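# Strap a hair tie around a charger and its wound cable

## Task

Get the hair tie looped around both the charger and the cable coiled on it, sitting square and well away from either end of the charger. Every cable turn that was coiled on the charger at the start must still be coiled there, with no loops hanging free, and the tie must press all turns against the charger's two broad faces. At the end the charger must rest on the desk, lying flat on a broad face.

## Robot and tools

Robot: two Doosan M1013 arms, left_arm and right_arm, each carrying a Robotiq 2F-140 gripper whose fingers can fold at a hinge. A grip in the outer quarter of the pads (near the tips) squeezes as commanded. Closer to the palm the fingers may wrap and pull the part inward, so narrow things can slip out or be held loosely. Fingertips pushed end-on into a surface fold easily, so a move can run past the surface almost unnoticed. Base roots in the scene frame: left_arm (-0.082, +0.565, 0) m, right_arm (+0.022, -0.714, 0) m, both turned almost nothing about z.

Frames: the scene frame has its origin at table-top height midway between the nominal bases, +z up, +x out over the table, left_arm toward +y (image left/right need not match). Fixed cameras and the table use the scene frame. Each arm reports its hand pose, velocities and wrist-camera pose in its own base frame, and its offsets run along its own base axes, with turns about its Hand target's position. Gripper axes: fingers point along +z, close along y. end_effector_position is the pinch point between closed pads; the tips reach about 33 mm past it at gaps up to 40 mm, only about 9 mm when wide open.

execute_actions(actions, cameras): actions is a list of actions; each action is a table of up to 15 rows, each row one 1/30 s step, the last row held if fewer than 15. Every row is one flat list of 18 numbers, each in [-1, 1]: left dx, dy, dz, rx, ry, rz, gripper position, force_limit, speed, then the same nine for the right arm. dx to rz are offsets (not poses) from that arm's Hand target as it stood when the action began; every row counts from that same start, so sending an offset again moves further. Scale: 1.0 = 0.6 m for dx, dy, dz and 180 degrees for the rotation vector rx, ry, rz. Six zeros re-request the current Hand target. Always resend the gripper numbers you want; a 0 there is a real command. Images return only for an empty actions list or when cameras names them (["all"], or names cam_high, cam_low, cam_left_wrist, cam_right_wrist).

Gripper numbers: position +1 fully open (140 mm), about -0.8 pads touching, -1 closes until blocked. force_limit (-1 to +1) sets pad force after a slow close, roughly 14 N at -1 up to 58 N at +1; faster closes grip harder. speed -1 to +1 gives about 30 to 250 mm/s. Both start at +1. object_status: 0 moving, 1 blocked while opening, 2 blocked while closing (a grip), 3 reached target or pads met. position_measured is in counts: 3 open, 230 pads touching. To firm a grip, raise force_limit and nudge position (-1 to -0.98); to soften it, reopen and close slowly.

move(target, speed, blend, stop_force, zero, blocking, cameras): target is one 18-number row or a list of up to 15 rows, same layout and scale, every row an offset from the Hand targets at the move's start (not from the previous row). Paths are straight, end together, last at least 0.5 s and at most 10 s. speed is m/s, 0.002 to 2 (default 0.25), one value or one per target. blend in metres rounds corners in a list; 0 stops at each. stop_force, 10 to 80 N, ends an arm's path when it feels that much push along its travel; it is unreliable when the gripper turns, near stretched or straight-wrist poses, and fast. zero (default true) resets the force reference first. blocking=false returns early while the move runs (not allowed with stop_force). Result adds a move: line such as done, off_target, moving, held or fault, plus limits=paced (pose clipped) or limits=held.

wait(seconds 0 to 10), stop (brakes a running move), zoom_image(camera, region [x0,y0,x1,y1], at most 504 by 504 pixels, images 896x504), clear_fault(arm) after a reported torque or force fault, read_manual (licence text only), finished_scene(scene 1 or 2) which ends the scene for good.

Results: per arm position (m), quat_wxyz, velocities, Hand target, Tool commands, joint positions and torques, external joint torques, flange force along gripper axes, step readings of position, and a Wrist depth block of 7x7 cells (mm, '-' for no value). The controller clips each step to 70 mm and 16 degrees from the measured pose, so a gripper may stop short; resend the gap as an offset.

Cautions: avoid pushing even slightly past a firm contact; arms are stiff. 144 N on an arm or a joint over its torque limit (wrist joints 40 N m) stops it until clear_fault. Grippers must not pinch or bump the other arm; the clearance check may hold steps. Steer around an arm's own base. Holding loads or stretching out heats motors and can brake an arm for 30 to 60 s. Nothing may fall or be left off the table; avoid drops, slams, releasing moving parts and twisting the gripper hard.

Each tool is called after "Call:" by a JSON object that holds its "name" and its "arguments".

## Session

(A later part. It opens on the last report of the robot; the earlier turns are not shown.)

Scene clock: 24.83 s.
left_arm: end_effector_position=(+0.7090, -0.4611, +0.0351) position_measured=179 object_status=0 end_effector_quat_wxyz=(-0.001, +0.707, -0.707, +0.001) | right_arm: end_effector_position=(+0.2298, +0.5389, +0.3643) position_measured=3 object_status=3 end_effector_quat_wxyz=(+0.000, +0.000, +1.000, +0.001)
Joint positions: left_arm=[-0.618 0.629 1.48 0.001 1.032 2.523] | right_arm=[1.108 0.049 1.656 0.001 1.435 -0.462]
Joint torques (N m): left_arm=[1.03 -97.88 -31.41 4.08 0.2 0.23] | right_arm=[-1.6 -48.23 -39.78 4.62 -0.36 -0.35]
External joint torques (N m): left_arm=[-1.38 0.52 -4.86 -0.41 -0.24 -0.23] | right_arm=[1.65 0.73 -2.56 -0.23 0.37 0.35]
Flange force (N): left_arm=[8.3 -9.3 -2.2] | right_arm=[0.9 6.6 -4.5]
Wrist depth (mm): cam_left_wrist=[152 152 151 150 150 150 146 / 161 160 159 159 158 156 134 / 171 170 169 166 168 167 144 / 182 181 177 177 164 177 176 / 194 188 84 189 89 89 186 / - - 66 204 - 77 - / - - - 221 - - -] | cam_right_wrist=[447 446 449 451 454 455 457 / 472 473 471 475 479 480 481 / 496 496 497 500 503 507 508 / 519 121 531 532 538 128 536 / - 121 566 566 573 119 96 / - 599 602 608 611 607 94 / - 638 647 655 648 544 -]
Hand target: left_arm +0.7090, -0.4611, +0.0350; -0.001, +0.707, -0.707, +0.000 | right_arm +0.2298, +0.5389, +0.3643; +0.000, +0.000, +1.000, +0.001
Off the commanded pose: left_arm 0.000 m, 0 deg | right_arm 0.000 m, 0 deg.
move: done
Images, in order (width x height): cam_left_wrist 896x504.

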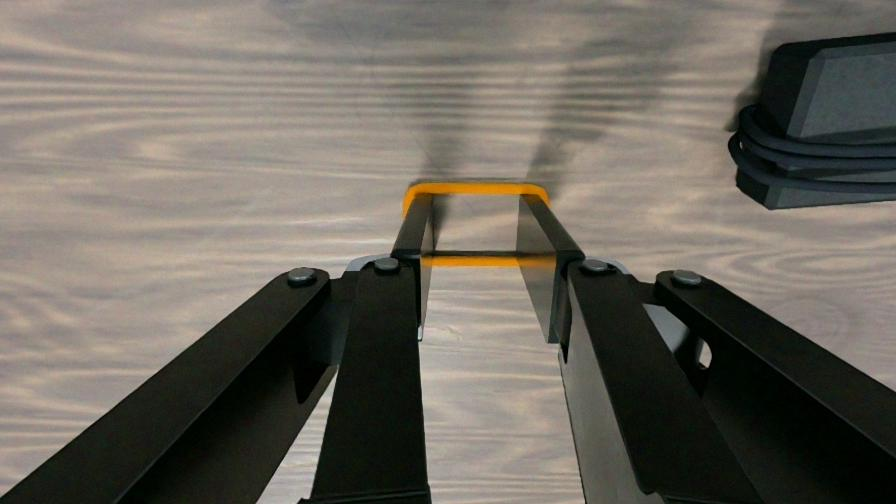

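Call:
{"name": "move", "arguments": {"target": [[0,0,0.33,0,0,0,-0.4,1,-1, 0,0,0,0,0,0,1,1,1],[-0.15,0.36,0.5,-0.5,0,0,-0.4,1,-1, 0.2,0.3,-0.2,0,0,0,1,1,1],[-0.15,0.36,0.5,-0.5,0,0,-0.4,1,-1, 0.263,0.42,-0.35,0,0,0,1,1,1]], "cameras": ["all"]}}

Call:
{"name": "zoom_image", "arguments": {"camera": "cam_left_wrist", "region": [350, 100, 590, 310]}}

Scene clock: 30.73 s.
left_arm: end_effector_position=(+0.6190, -0.2451, +0.3350) position_measured=179 object_status=3 end_effector_quat_wxyz=(+0.500, +0.500, -0.500, +0.500) | right_arm: end_effector_position=(+0.3876, +0.7909, +0.1544) position_measured=3 object_status=3 end_effector_quat_wxyz=(+0.000, +0.000, +1.000, +0.001)
Joint positions: left_arm=[0.085 0.375 1.978 -1.512 1.63 3.926] | right_arm=[1.076 0.599 1.296 0.001 1.245 -0.495]
Joint torques (N m): left_arm=[1.02 -68.86 -24.56 -1.61 2.13 0.24] | right_arm=[-2.05 -99.84 -37.96 4.34 -0.37 -0.43]
External joint torques (N m): left_arm=[-1.01 3.79 -2.09 -0.19 -0.16 -0.24] | right_arm=[2.21 -0.46 -2.76 -0.12 0.37 0.43]
Flange force (N): left_arm=[-3.1 -9.1 0.8] | right_arm=[-0.4 7.7 -3.6]
Wrist depth (mm): cam_left_wrist=[- 2206 4964 - 314 811 766 / - 3610 3843 4496 340 3404 3220 / - 3782 3453 5295 353 1054 2979 / 2871 3453 1078 153 165 1119 2942 / 2432 74 84 729 89 89 786 / - - 66 585 - 77 - / - - - 476 - - -] | cam_right_wrist=[256 257 258 258 259 261 262 / 271 271 270 268 274 275 276 / 284 285 286 288 288 290 293 / 298 121 304 283 308 128 305 / - 121 324 328 327 319 96 / - 342 346 346 348 352 94 / - 368 371 373 377 376 -]
Hand target: left_arm +0.6190, -0.2451, +0.3350; +0.500, +0.500, -0.500, +0.500 | right_arm +0.3876, +0.7909, +0.1543; +0.000, +0.000, +1.000, +0.001
Off the commanded pose: left_arm 0.000 m, 0 deg | right_arm 0.000 m, 0 deg.
move: done

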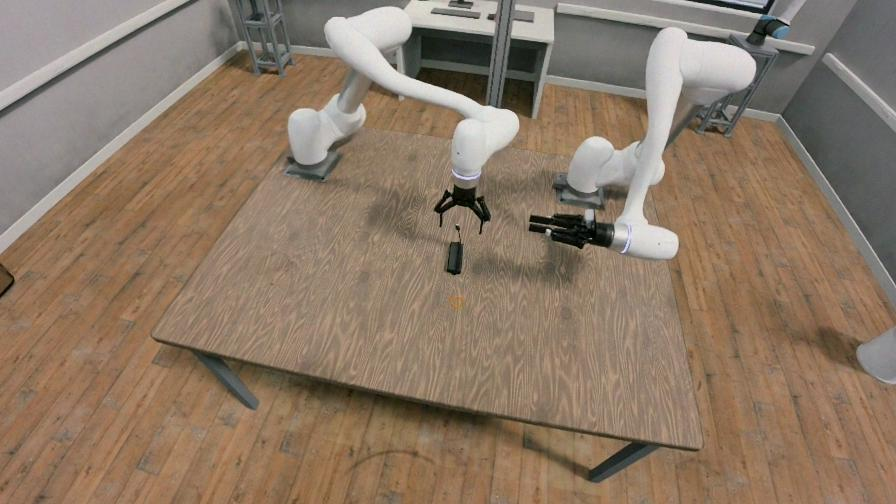

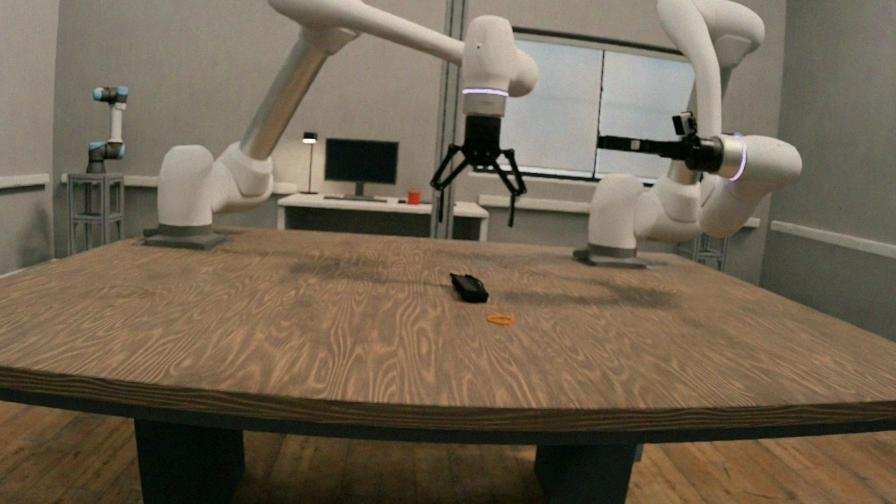

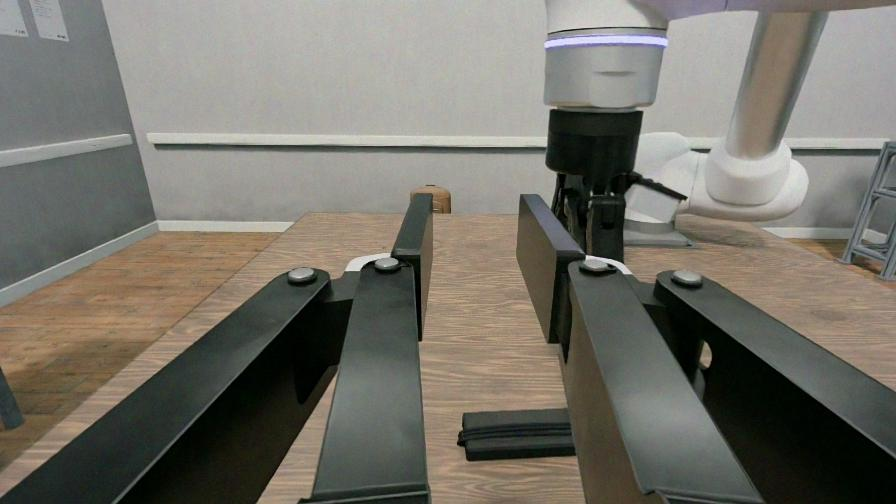

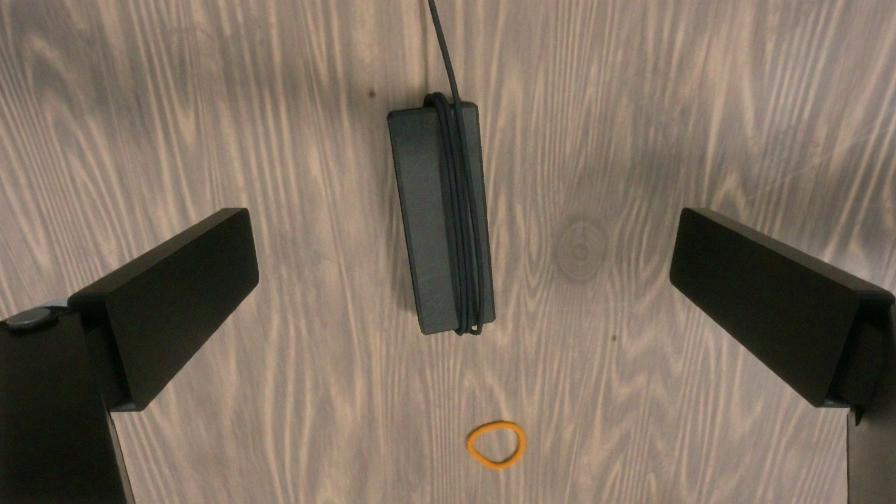

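Scaled by 2.100 from the camera's 896x504 image, which has a finer 1280x720 frame.

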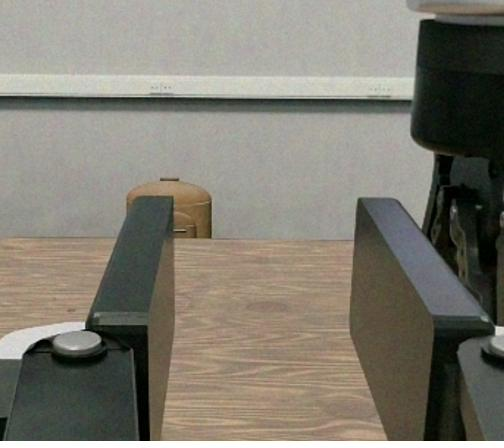

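Call:
{"name": "move", "arguments": {"target": [0,0.15,0,0,0,0,-0.4,1,-1, 0.324,0.0243,-0.11,0,0,0,-0.325,-1,-1], "cameras": ["cam_right_wrist"]}}

Call:
{"name": "zoom_image", "arguments": {"camera": "cam_right_wrist", "region": [350, 100, 590, 310]}}

Scene clock: 36.17 s.
left_arm: end_effector_position=(+0.6190, -0.1551, +0.3350) position_measured=179 object_status=3 end_effector_quat_wxyz=(+0.500, +0.500, -0.500, +0.500) | right_arm: end_effector_position=(+0.5820, +0.8054, +0.0883) position_measured=170 object_status=3 end_effector_quat_wxyz=(+0.000, +0.000, +1.000, +0.001)
Joint positions: left_arm=[0.226 0.399 1.941 -1.413 1.731 3.924] | right_arm=[0.91 0.824 1.024 0.001 1.292 -0.661]
Joint torques (N m): left_arm=[1.21 -70.55 -24.63 -1.21 2.16 0.23] | right_arm=[-1.93 -118.39 -38.72 4.49 -0.33 -0.35]
External joint torques (N m): left_arm=[-1.22 3.46 -2.05 -0.26 -0.2 -0.24] | right_arm=[1.87 -0.53 -2.54 -0.22 0.34 0.35]
Flange force (N): left_arm=[-2.6 -8.8 0.0] | right_arm=[-3.0 7.9 -3.0]
Wrist depth (mm): cam_left_wrist=[- 3782 381 305 274 718 3356 / 2508 3557 436 371 311 886 4039 / 3666 - 3971 1480 1377 1064 3177 / 2562 3055 1088 153 165 1093 3055 / 2407 74 84 707 89 89 766 / - - 66 559 - 77 - / - - - 479 - - -] | cam_right_wrist=[197 196 197 198 198 200 201 / 206 207 208 209 209 211 211 / 218 219 219 220 221 222 224 / 231 231 230 231 159 233 237 / 243 82 - 250 88 89 249 / - - - 265 - - - / - - - 286 - - -]
Hand target: left_arm +0.6190, -0.1551, +0.3350; +0.500, +0.500, -0.500, +0.500 | right_arm +0.5820, +0.8054, +0.0883; +0.000, +0.000, +1.000, +0.001
Off the commanded pose: left_arm 0.000 m, 0 deg | right_arm 0.000 m, 0 deg.
move: done
Images, in order (width x height): cam_right_wrist 896x504.

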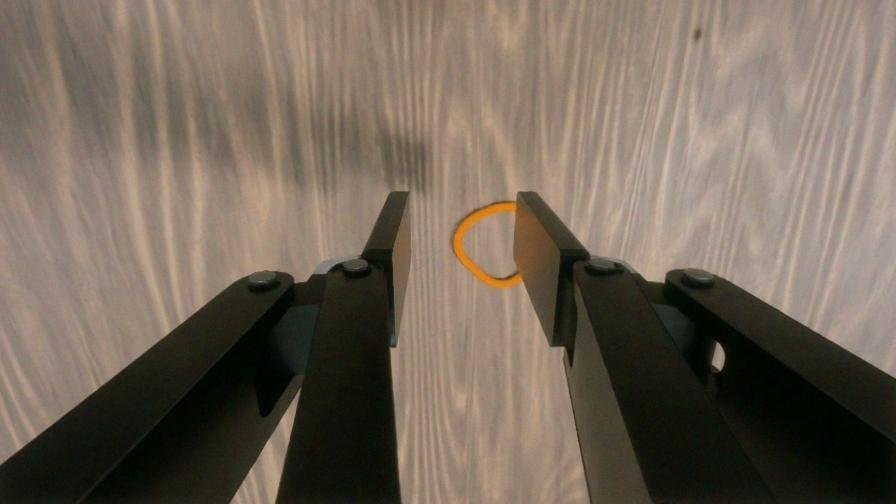

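Scaled by 2.100 from the camera's 896x504 image, which has a finer 1280x720 frame.

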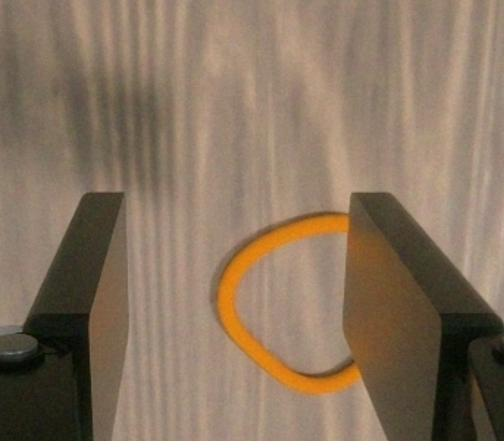

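Call:
{"name": "move", "arguments": {"target": [0,0,0,0,0,0,-0.4,1,-1, 0.05,0,-0.063,0,0,0,-0.325,-1,-1], "cameras": ["cam_right_wrist"]}}

Call:
{"name": "zoom_image", "arguments": {"camera": "cam_right_wrist", "region": [350, 100, 590, 310]}}

Scene clock: 37.87 s.
left_arm: end_effector_position=(+0.6190, -0.1551, +0.3350) position_measured=179 object_status=3 end_effector_quat_wxyz=(+0.500, +0.500, -0.500, +0.500) | right_arm: end_effector_position=(+0.6120, +0.8054, +0.0506) position_measured=170 object_status=3 end_effector_quat_wxyz=(+0.000, +0.000, +1.000, +0.001)
Joint positions: left_arm=[0.226 0.399 1.941 -1.413 1.731 3.924] | right_arm=[0.887 0.877 0.995 0.001 1.268 -0.684]
Joint torques (N m): left_arm=[0.93 -70.88 -24.57 -1.21 2.14 0.33] | right_arm=[-2.15 -122.16 -38.29 4.41 -0.36 -0.46]
External joint torques (N m): left_arm=[-1 3.8 -2.13 -0.26 -0.18 -0.33] | right_arm=[2.28 0.28 -2.49 -0.17 0.38 0.46]
Flange force (N): left_arm=[-2.8 -9.3 -0.5] | right_arm=[-3.8 9.5 -2.3]
Wrist depth (mm): cam_left_wrist=[- - 379 300 411 711 3356 / - 4672 387 301 295 3264 3610 / - 5957 429 1471 1427 1069 2206 / 3135 3504 1103 153 165 1098 2979 / 2535 74 84 711 89 89 774 / - - 66 563 - 77 - / - - - 473 - - -] | cam_right_wrist=[162 163 163 163 164 166 166 / 171 171 172 173 173 174 175 / 180 181 181 182 182 184 185 / 191 192 190 192 158 193 196 / 201 82 - 206 110 89 206 / - - - 219 - - - / - - - 236 - - -]
Hand target: left_arm +0.6190, -0.1551, +0.3350; +0.500, +0.500, -0.500, +0.500 | right_arm +0.6120, +0.8054, +0.0505; +0.000, +0.000, +1.000, +0.001
Off the commanded pose: left_arm 0.000 m, 0 deg | right_arm 0.000 m, 0 deg.
move: done
Images, in order (width x height): cam_right_wrist 896x504.

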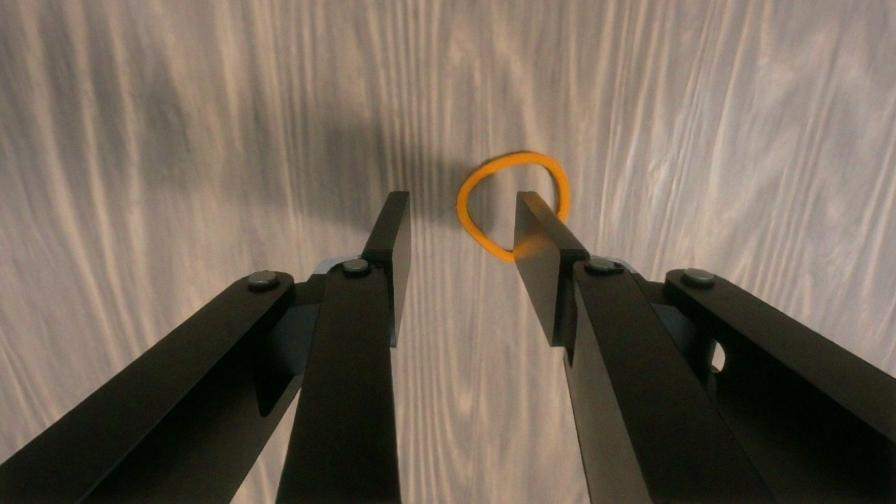

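Scaled by 2.100 from the camera's 896x504 image, which has a finer 1280x720 frame.

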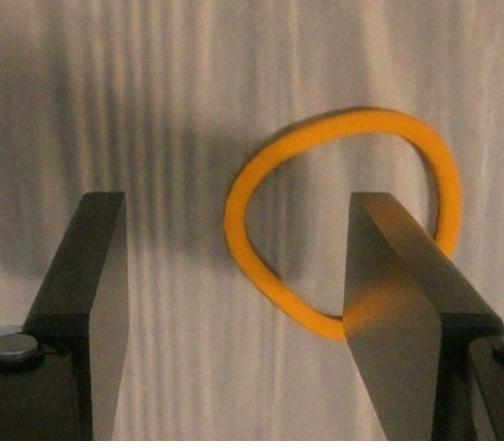

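Call:
{"name": "move", "arguments": {"target": [0,0,0,0,0,0,-0.4,1,-1, 0,0,-0.03,0,0,0,-0.325,-1,-1], "cameras": ["cam_right_wrist"], "stop_force": 10, "speed": 0.008}}

Call:
{"name": "zoom_image", "arguments": {"camera": "cam_right_wrist", "region": [350, 100, 590, 310]}}

Scene clock: 41.00 s.
left_arm: end_effector_position=(+0.6190, -0.1551, +0.3350) position_measured=179 object_status=3 end_effector_quat_wxyz=(+0.500, +0.500, -0.500, +0.500) | right_arm: end_effector_position=(+0.6120, +0.8055, +0.0339) position_measured=170 object_status=3 end_effector_quat_wxyz=(+0.000, +0.000, +1.000, +0.001)
Joint positions: left_arm=[0.226 0.399 1.941 -1.413 1.731 3.924] | right_arm=[0.887 0.887 1.008 0.001 1.245 -0.684]
Joint torques (N m): left_arm=[0.68 -70.83 -24.48 -1.24 2.1 0.3] | right_arm=[-2.6 -102.67 -31.36 4.37 -2.69 -0.39]
External joint torques (N m): left_arm=[-0.68 3.65 -2.26 -0.23 -0.13 -0.3] | right_arm=[2.66 -19.04 -8.92 -0.19 2.71 0.39]
Flange force (N): left_arm=[-2.5 -9.3 -1.1] | right_arm=[1.9 2.6 -21.7]
Wrist depth (mm): cam_left_wrist=[3264 - 385 324 574 673 3356 / - 3453 387 300 286 876 3557 / - 4039 431 329 307 1050 3843 / 3135 3504 1023 153 165 1098 3055 / 2535 74 84 716 89 89 779 / - - 66 559 - 77 - / - - - 475 - - -] | cam_right_wrist=[148 148 148 149 149 150 151 / 155 156 156 157 157 158 159 / 163 164 165 165 166 167 168 / 173 174 172 175 173 176 179 / 182 82 - 187 130 90 187 / - - - 199 - - - / - - - 214 - - -]
Hand target: left_arm +0.6190, -0.1551, +0.3350; +0.500, +0.500, -0.500, +0.500 | right_arm +0.6120, +0.8055, +0.0339; +0.000, +0.000, +1.000, +0.001 (not the last commanded pose)
Off the commanded pose: left_arm 0.000 m, 0 deg | right_arm 0.001 m, 0 deg.
move: contact (right_arm)
Images, in order (width x height): cam_right_wrist 896x504.

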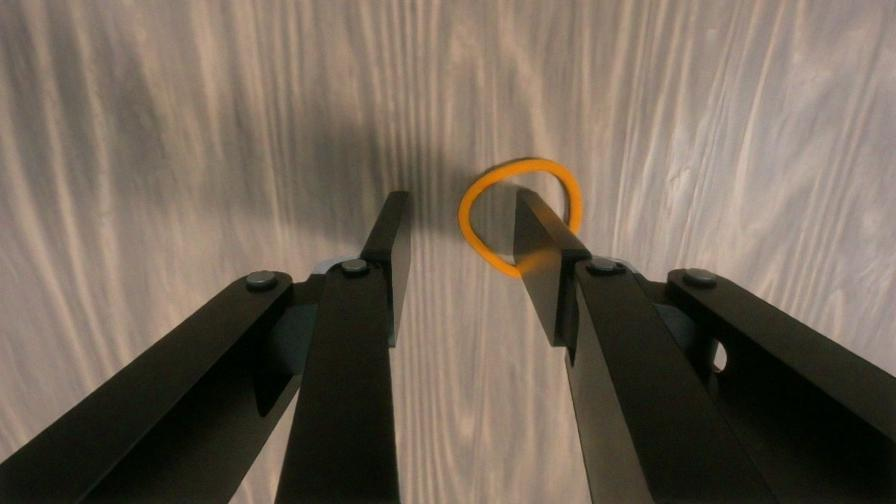

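Scaled by 2.100 from the camera's 896x504 image, which has a finer 1280x720 frame.

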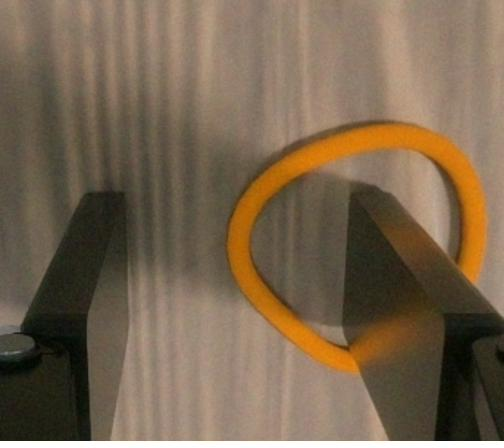

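Call:
{"name": "move", "arguments": {"target": [[0,0,0,0,0,0,-0.4,1,-1, 0,0,0.003,0,0,0,-0.325,-1,-1],[0,0,0,0,0,0,-0.4,1,-1, -0.006,0,0.003,0,0,0,-0.325,-1,-1],[0,0,0,0,0,0,-0.4,1,-1, -0.006,0,0.0005,0,0,0,-0.325,-1,-1]], "speed": 0.02}}

Call:
{"name": "move", "arguments": {"target": [0,0,0,0,0,0,-0.4,1,-1, 0,0,0,0,0,0,-1,0.3,-1], "cameras": ["cam_right_wrist"]}}

Call:
{"name": "zoom_image", "arguments": {"camera": "cam_right_wrist", "region": [350, 100, 590, 310]}}

Scene clock: 42.43 s.
left_arm: end_effector_position=(+0.6190, -0.1551, +0.3350) position_measured=179 object_status=3 end_effector_quat_wxyz=(+0.500, +0.500, -0.500, +0.500) | right_arm: end_effector_position=(+0.6084, +0.8055, +0.0343) position_measured=170 object_status=3 end_effector_quat_wxyz=(+0.000, +0.000, +1.000, +0.001)
Joint positions: left_arm=[0.226 0.399 1.941 -1.413 1.731 3.924] | right_arm=[0.889 0.883 1.015 0.001 1.242 -0.682]
Joint torques (N m): left_arm=[0.85 -70.95 -24.63 -1.27 2.11 0.28] | right_arm=[-2.25 -121.57 -38.14 4.37 -0.31 -0.35]
External joint torques (N m): left_arm=[-0.93 3.96 -2.06 -0.2 -0.15 -0.28] | right_arm=[2.22 -0.57 -2.43 -0.17 0.32 0.35]
Flange force (N): left_arm=[-3.1 -9.3 -0.7] | right_arm=[-2.7 7.8 -2.5]
Wrist depth (mm): cam_left_wrist=[3095 - 382 319 534 671 - / - 3971 391 303 289 839 - / - 3906 432 341 1186 1073 2457 / 2383 3095 993 153 165 1129 3095 / 2432 74 84 718 89 89 769 / - - 66 557 - 77 - / - - - 478 - - -] | cam_right_wrist=[148 148 148 149 149 150 151 / 155 155 156 157 158 158 159 / 164 165 165 165 164 167 168 / 174 174 173 175 129 176 178 / 182 82 - 187 110 89 187 / - - - 200 - - - / - - - 215 - - -]
Hand target: left_arm +0.6190, -0.1551, +0.3350; +0.500, +0.500, -0.500, +0.500 | right_arm +0.6084, +0.8055, +0.0342; +0.000, +0.000, +1.000, +0.001
Off the commanded pose: left_arm 0.000 m, 0 deg | right_arm 0.000 m, 0 deg.
move: done

Scene clock: 44.07 s.
left_arm: end_effector_position=(+0.6190, -0.1551, +0.3350) position_measured=179 object_status=3 end_effector_quat_wxyz=(+0.500, +0.500, -0.500, +0.500) | right_arm: end_effector_position=(+0.6084, +0.8055, +0.0342) position_measured=228 object_status=0 end_effector_quat_wxyz=(+0.000, +0.000, +1.000, +0.001)
Joint positions: left_arm=[0.226 0.399 1.941 -1.413 1.731 3.924] | right_arm=[0.889 0.883 1.015 0.001 1.242 -0.681]
Joint torques (N m): left_arm=[0.89 -71.15 -24.62 -1.22 2.12 0.26] | right_arm=[3.64 -55.93 -9.16 6.41 -3.29 -0.37]
External joint torques (N m): left_arm=[-0.79 4.02 -2.1 -0.24 -0.16 -0.26] | right_arm=[-3.68 -66.56 -31.5 -2.19 3.31 0.37]
Flange force (N): left_arm=[-3.2 -9.4 -0.9] | right_arm=[1.3 -7.1 -67.9]
Wrist depth (mm): cam_left_wrist=[2291 - 382 331 675 703 - / - 3557 387 305 291 931 3843 / - - 438 336 1210 1059 3666 / 2186 3356 1093 153 164 1113 2906 / 2359 74 84 711 89 89 776 / - - 66 558 - 77 - / - - - 473 - - -] | cam_right_wrist=[149 149 149 150 150 151 152 / 156 157 157 158 158 159 160 / 164 165 166 165 168 169 169 / 174 175 176 108 175 179 180 / 186 184 - - 88 188 191 / 194 - - - - - 201 / - - - - - - -]
Hand target: left_arm +0.6190, -0.1551, +0.3350; +0.500, +0.500, -0.500, +0.500 | right_arm +0.6084, +0.8055, +0.0342; +0.000, +0.000, +1.000, +0.001
Off the commanded pose: left_arm 0.000 m, 0 deg | right_arm 0.000 m, 0 deg.
move: done
Images, in order (width x height): cam_right_wrist 896x504.

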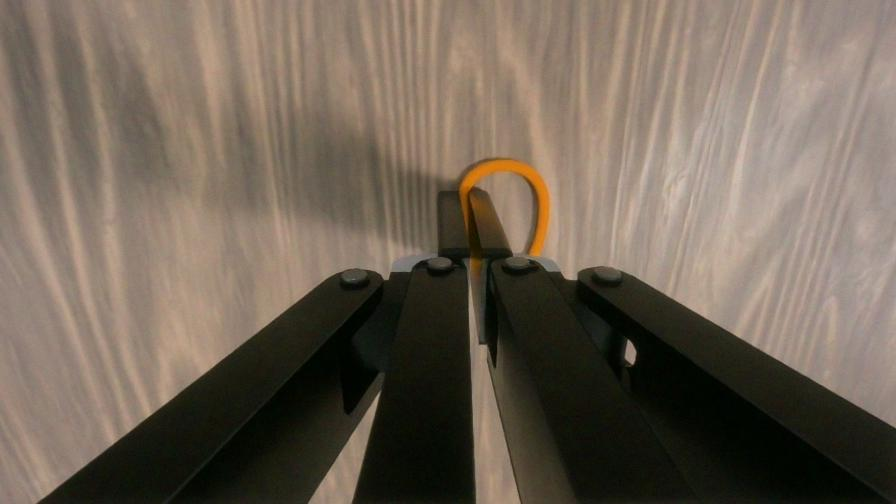

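Scaled by 2.100 from the camera's 896x504 image, which has a finer 1280x720 frame.

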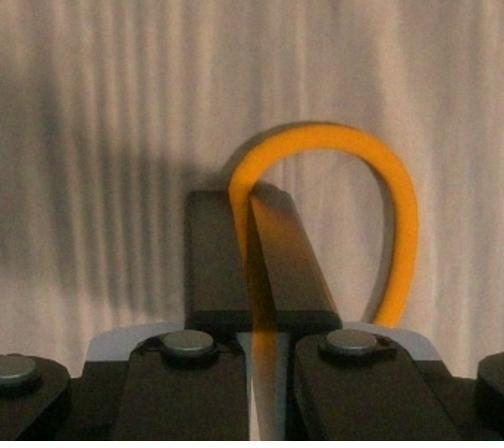

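Call:
{"name": "move", "arguments": {"target": [[0,0,0,0,0,0,-0.4,1,-1, 0,0,0.05,0,0,0,-1,0.3,-1],[0,0,0,0,0,0,-0.4,1,-1, 0,0,0.45,0,0,0,-1,0.3,-1]], "cameras": ["all"], "speed": [0.02,0.15]}}

Call:
{"name": "zoom_image", "arguments": {"camera": "cam_right_wrist", "region": [350, 100, 590, 310]}}

Call:
{"name": "zoom_image", "arguments": {"camera": "cam_low", "region": [420, 60, 720, 320]}}

Scene clock: 47.87 s.
left_arm: end_effector_position=(+0.6190, -0.1551, +0.3350) position_measured=179 object_status=3 end_effector_quat_wxyz=(+0.500, +0.500, -0.500, +0.500) | right_arm: end_effector_position=(+0.6084, +0.8055, +0.3041) position_measured=228 object_status=2 end_effector_quat_wxyz=(+0.000, +0.000, +1.000, +0.001)
Joint positions: left_arm=[0.226 0.399 1.941 -1.413 1.731 3.924] | right_arm=[0.889 0.818 0.644 0.001 1.677 -0.681]
Joint torques (N m): left_arm=[0.59 -71.42 -24.62 -1.25 2.12 0.26] | right_arm=[-1.63 -119.51 -40.43 4.56 -0.38 -0.45]
External joint torques (N m): left_arm=[-0.76 4.28 -2.08 -0.23 -0.16 -0.26] | right_arm=[1.85 -0.21 -2.12 -0.13 0.4 0.45]
Flange force (N): left_arm=[-3.5 -9.7 -1.0] | right_arm=[-4.6 9.9 -5.6]
Wrist depth (mm): cam_left_wrist=[- - 415 - - 740 - / - 2979 3843 - 3356 903 - / - 3971 - - 5295 1069 2942 / 3055 3310 1083 153 165 1135 3016 / 2457 74 84 724 89 89 776 / - - 66 555 - 77 - / - - - 472 - - -] | cam_right_wrist=[390 392 392 394 397 398 399 / 411 411 413 415 418 420 419 / 434 434 436 430 441 443 445 / 460 461 459 107 463 467 474 / 488 483 - - 88 494 505 / 510 - - - - - 525 / - - - - - - -]
Hand target: left_arm +0.6190, -0.1551, +0.3350; +0.500, +0.500, -0.500, +0.500 | right_arm +0.6084, +0.8055, +0.3042; +0.000, +0.000, +1.000, +0.001
Off the commanded pose: left_arm 0.000 m, 0 deg | right_arm 0.000 m, 0 deg.
move: done

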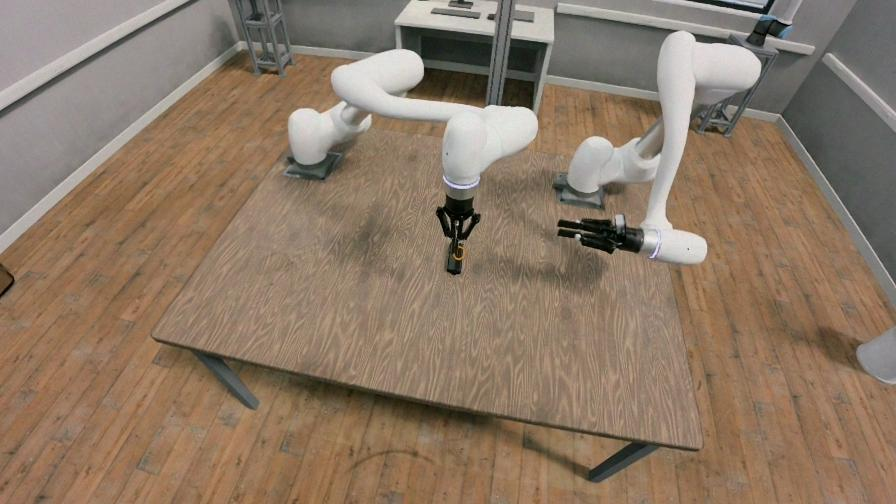

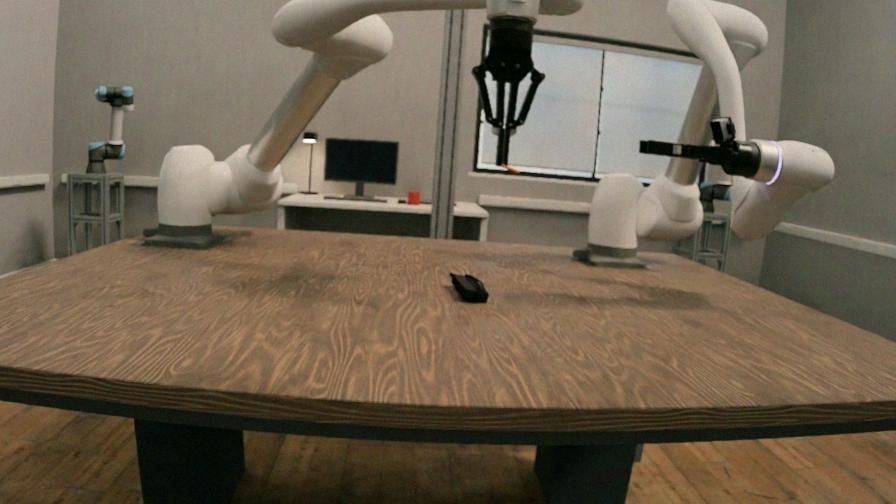

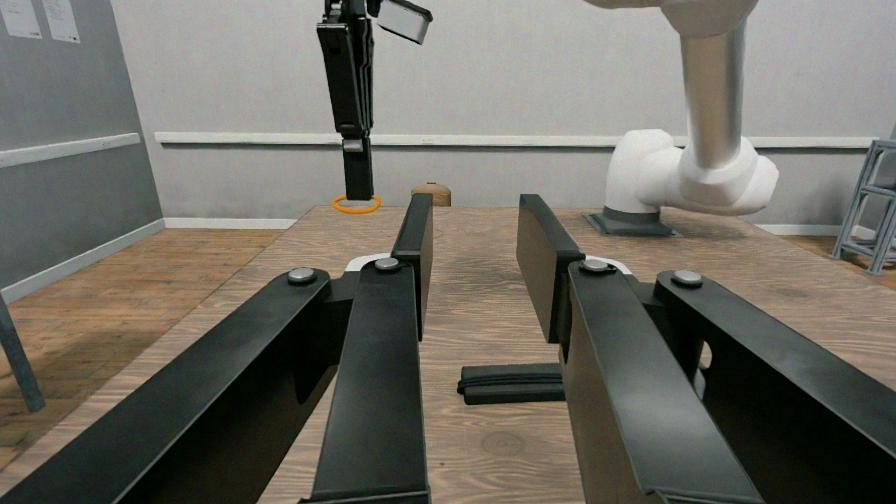

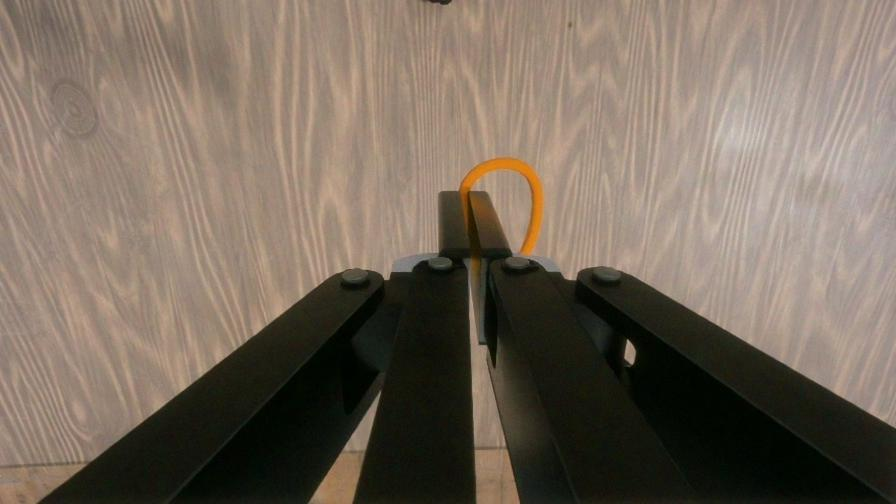

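Scaled by 2.100 from the camera's 896x504 image, which has a finer 1280x720 frame.

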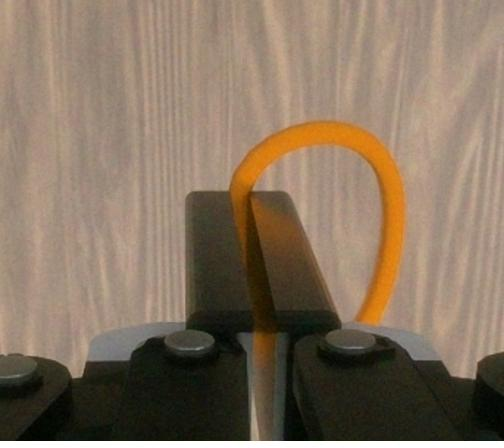

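Scaled by 1.680 from the camera's 896x504 image, which has a finer 1280x720 frame.

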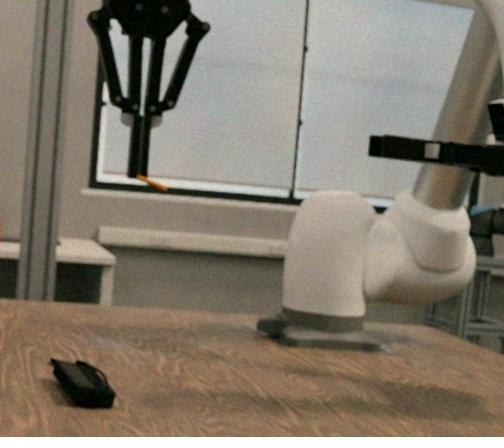

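Call:
{"name": "move", "arguments": {"target": [0.157,-0.325,-0.122,0,0.5,0,-0.4,1,-1, 0,0,0,0,0,0,-1,0.3,-1], "cameras": ["all"]}}

Call:
{"name": "zoom_image", "arguments": {"camera": "cam_low", "region": [420, 60, 720, 320]}}

Scene clock: 52.37 s.
left_arm: end_effector_position=(+0.7132, -0.3501, +0.2619) position_measured=179 object_status=3 end_effector_quat_wxyz=(+0.707, +0.708, +0.000, +0.000) | right_arm: end_effector_position=(+0.6084, +0.8055, +0.3042) position_measured=228 object_status=2 end_effector_quat_wxyz=(+0.000, +0.000, +1.000, +0.001)
Joint positions: left_arm=[-0.073 0.57 1.829 -1.624 1.52 2.401] | right_arm=[0.889 0.818 0.644 0.001 1.677 -0.681]
Joint torques (N m): left_arm=[0.68 -86.8 -23.48 -1.85 2.34 0.33] | right_arm=[-1.96 -119.91 -40.23 4.61 -0.36 -0.38]
External joint torques (N m): left_arm=[-0.79 4.94 -2.14 -0.2 -0.28 -0.28] | right_arm=[2.07 0.19 -2.35 -0.19 0.39 0.38]
Flange force (N): left_arm=[10.3 -4.9 1.8] | right_arm=[-5.8 11.7 -6.3]
Wrist depth (mm): cam_left_wrist=[297 419 813 3723 3504 3055 2508 / 284 419 825 - 266 266 237 / 296 424 827 258 263 231 231 / 299 420 651 150 164 2837 - / 286 310 84 1197 89 89 417 / - - 66 1036 - 77 - / - - - 3404 - - -] | cam_right_wrist=[390 391 393 394 396 397 399 / 410 413 413 413 418 415 413 / 434 434 436 431 442 434 153 / 459 462 457 107 459 467 473 / 488 482 - - 88 495 500 / 511 - - - - - 530 / - - - - - - -]
Hand target: left_arm +0.7132, -0.3501, +0.2618; +0.707, +0.708, +0.000, +0.000 | right_arm +0.6084, +0.8055, +0.3042; +0.000, +0.000, +1.000, +0.001
Off the commanded pose: left_arm 0.000 m, 0 deg | right_arm 0.000 m, 0 deg.
move: done

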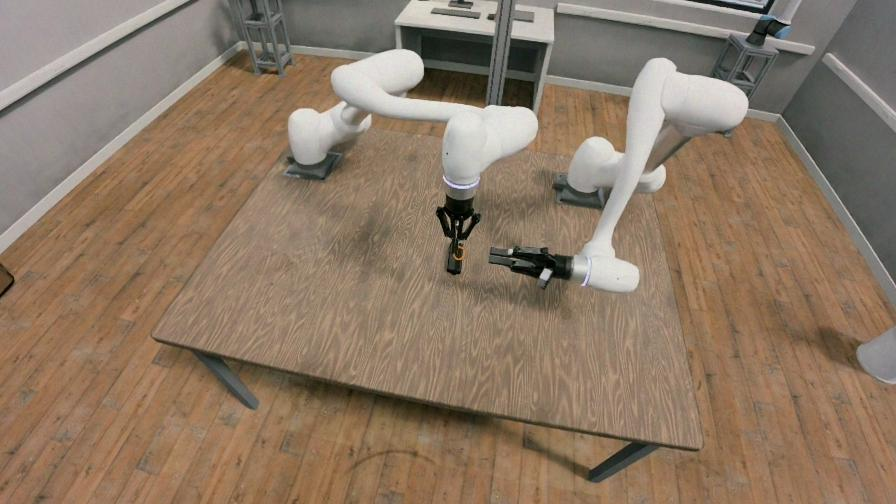

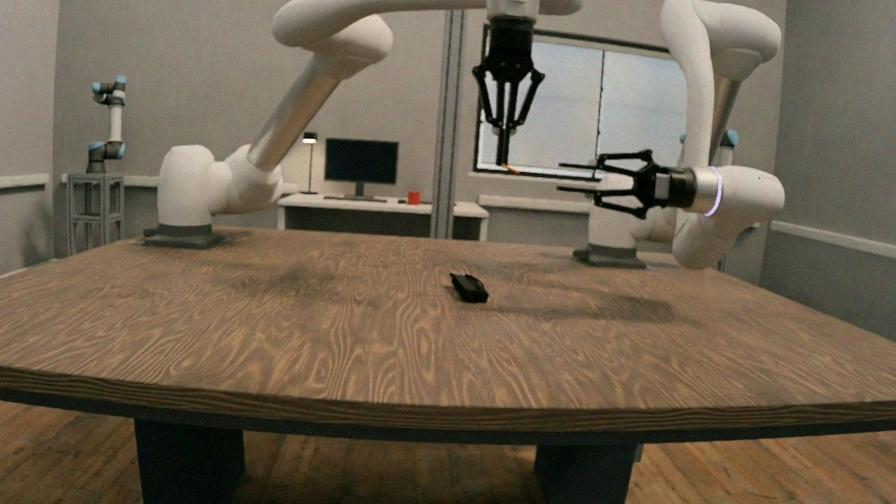

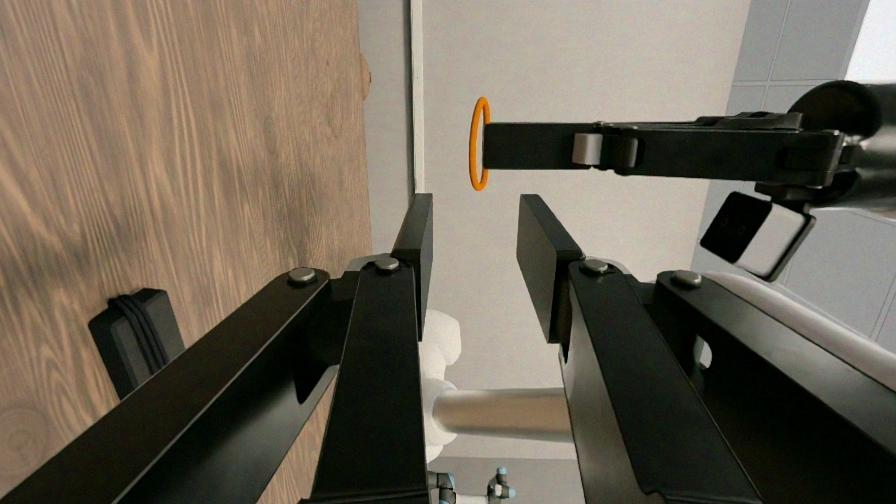

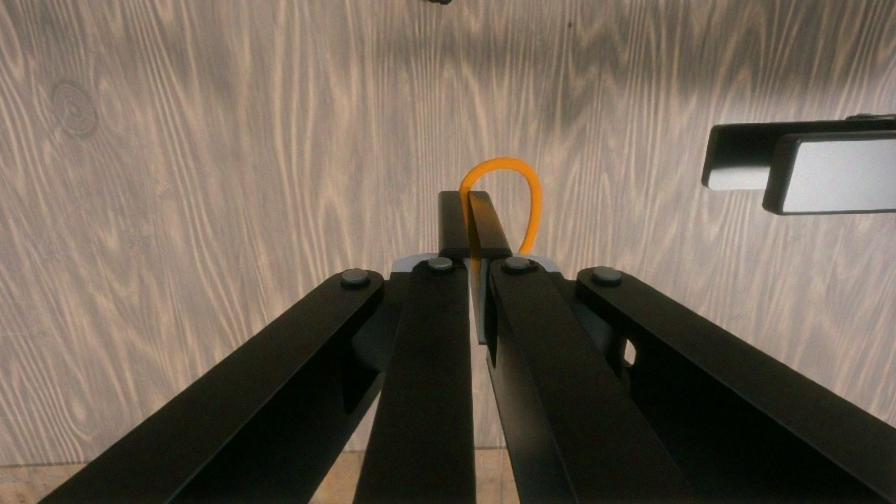

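Scaled by 1.680 from the camera's 896x504 image, which has a finer 1280x720 frame.

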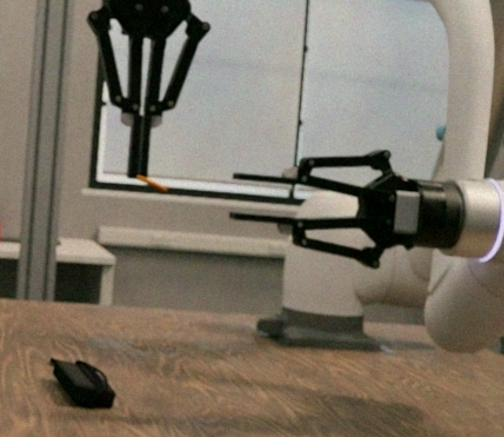

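Call:
{"name": "move", "arguments": {"target": [0.0325,-0.1,0.0035,0,0,0,-0.4,1,-1, 0,0,0,0,0,0,-1,0.3,-1], "cameras": ["all"], "speed": 0.08}}

Call:
{"name": "zoom_image", "arguments": {"camera": "cam_low", "region": [440, 100, 620, 240]}}

Call:
{"name": "zoom_image", "arguments": {"camera": "cam_right_wrist", "region": [400, 60, 680, 310]}}

Scene clock: 53.83 s.
left_arm: end_effector_position=(+0.7327, -0.4101, +0.2639) position_measured=179 object_status=3 end_effector_quat_wxyz=(+0.707, +0.708, +0.000, +0.000) | right_arm: end_effector_position=(+0.6084, +0.8055, +0.3042) position_measured=228 object_status=2 end_effector_quat_wxyz=(+0.000, +0.000, +1.000, +0.001)
Joint positions: left_arm=[-0.152 0.594 1.778 -1.679 1.464 2.379] | right_arm=[0.889 0.818 0.644 0.001 1.677 -0.681]
Joint torques (N m): left_arm=[0.73 -89.85 -24.7 -2.08 2.08 0.31] | right_arm=[-1.79 -119.43 -40.12 4.55 -0.3 -0.39]
External joint torques (N m): left_arm=[-0.37 5 -1.94 -0.13 -0.08 -0.27] | right_arm=[1.75 -0.33 -2.46 -0.14 0.32 0.39]
Flange force (N): left_arm=[10.1 -4.9 1.7] | right_arm=[-5.4 10.7 -6.3]
Wrist depth (mm): cam_left_wrist=[299 423 822 3504 3453 - 2313 / 299 425 819 3016 - 3843 2147 / 299 424 833 - 203 207 194 / 302 428 658 150 130 180 173 / 286 353 84 - 89 87 2535 / - - 66 1093 - 77 - / - - - 1005 - - -] | cam_right_wrist=[390 392 392 394 395 396 401 / 411 413 414 413 417 419 422 / 435 435 438 434 431 193 192 / 460 461 460 107 162 159 144 / 487 484 - - 88 494 503 / 513 - - - - - 528 / - - - - - - -]
Hand target: left_arm +0.7327, -0.4101, +0.2639; +0.707, +0.708, +0.000, +0.000 | right_arm +0.6084, +0.8055, +0.3042; +0.000, +0.000, +1.000, +0.001
Off the commanded pose: left_arm 0.000 m, 0 deg | right_arm 0.000 m, 0 deg.
move: done

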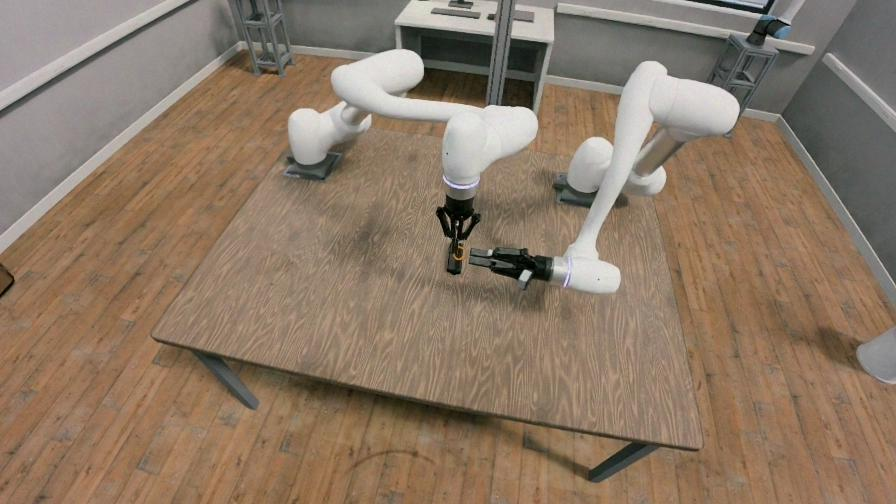

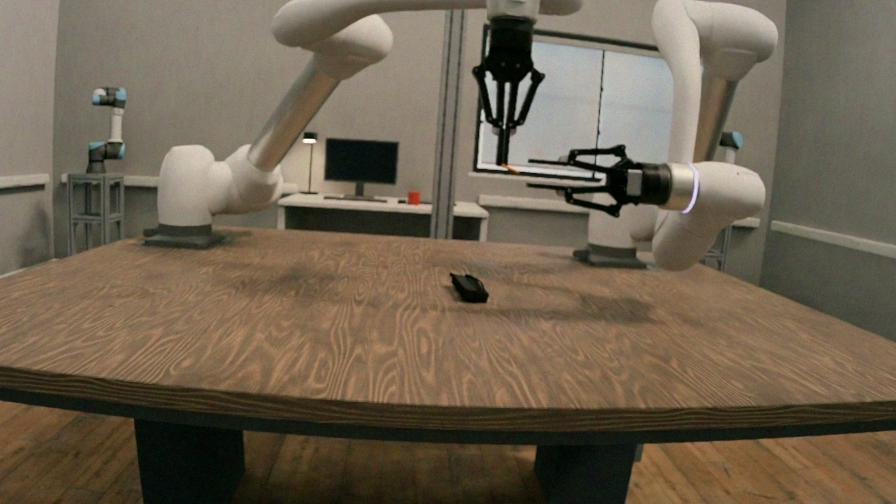

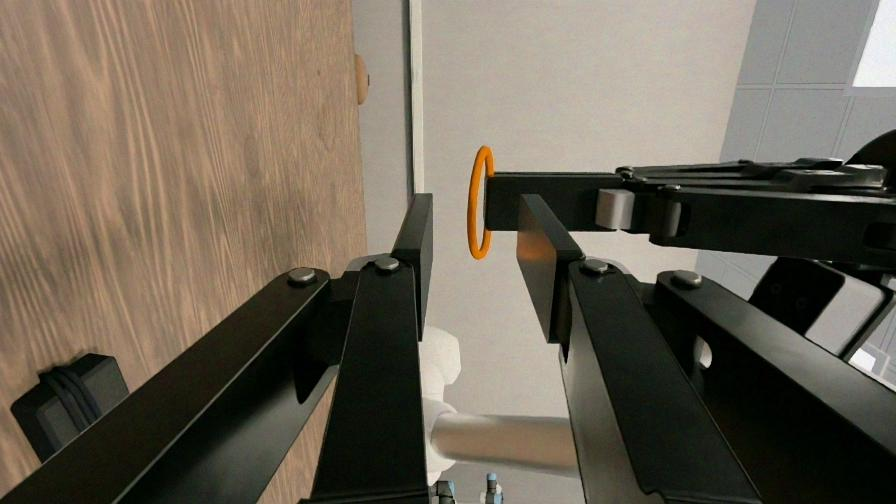

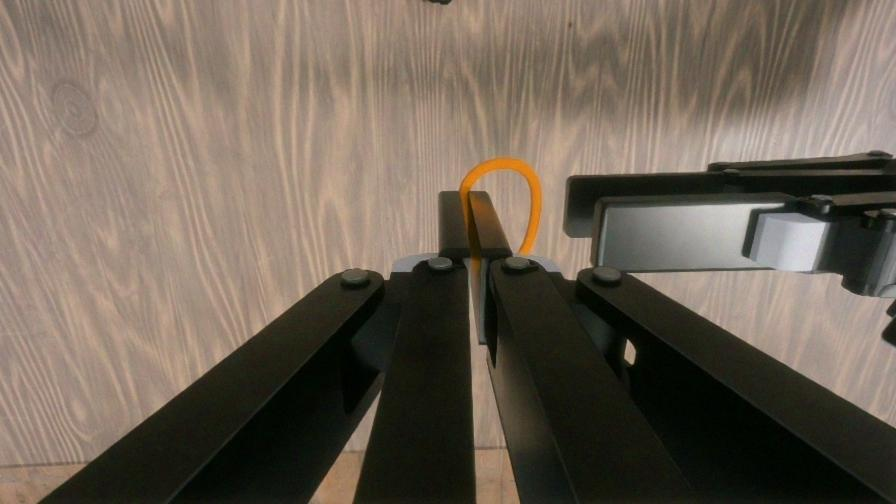

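Scaled by 2.800 from the camera's 896x504 image, which has a finer 1280x720 frame.

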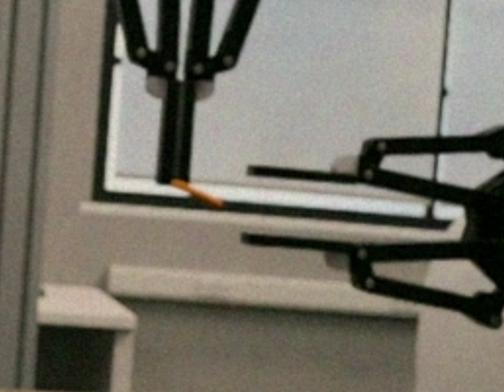

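Scaled by 1.800 from the camera's 896x504 image, which has a finer 1280x720 frame.

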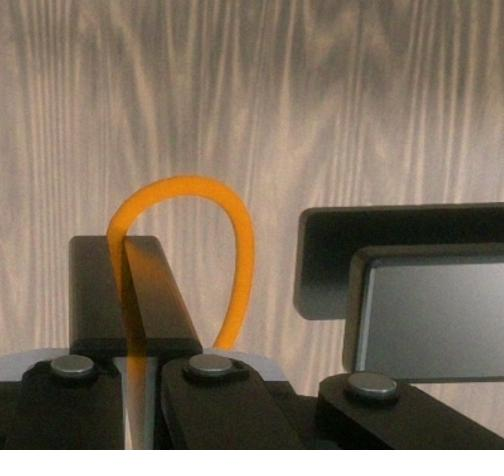

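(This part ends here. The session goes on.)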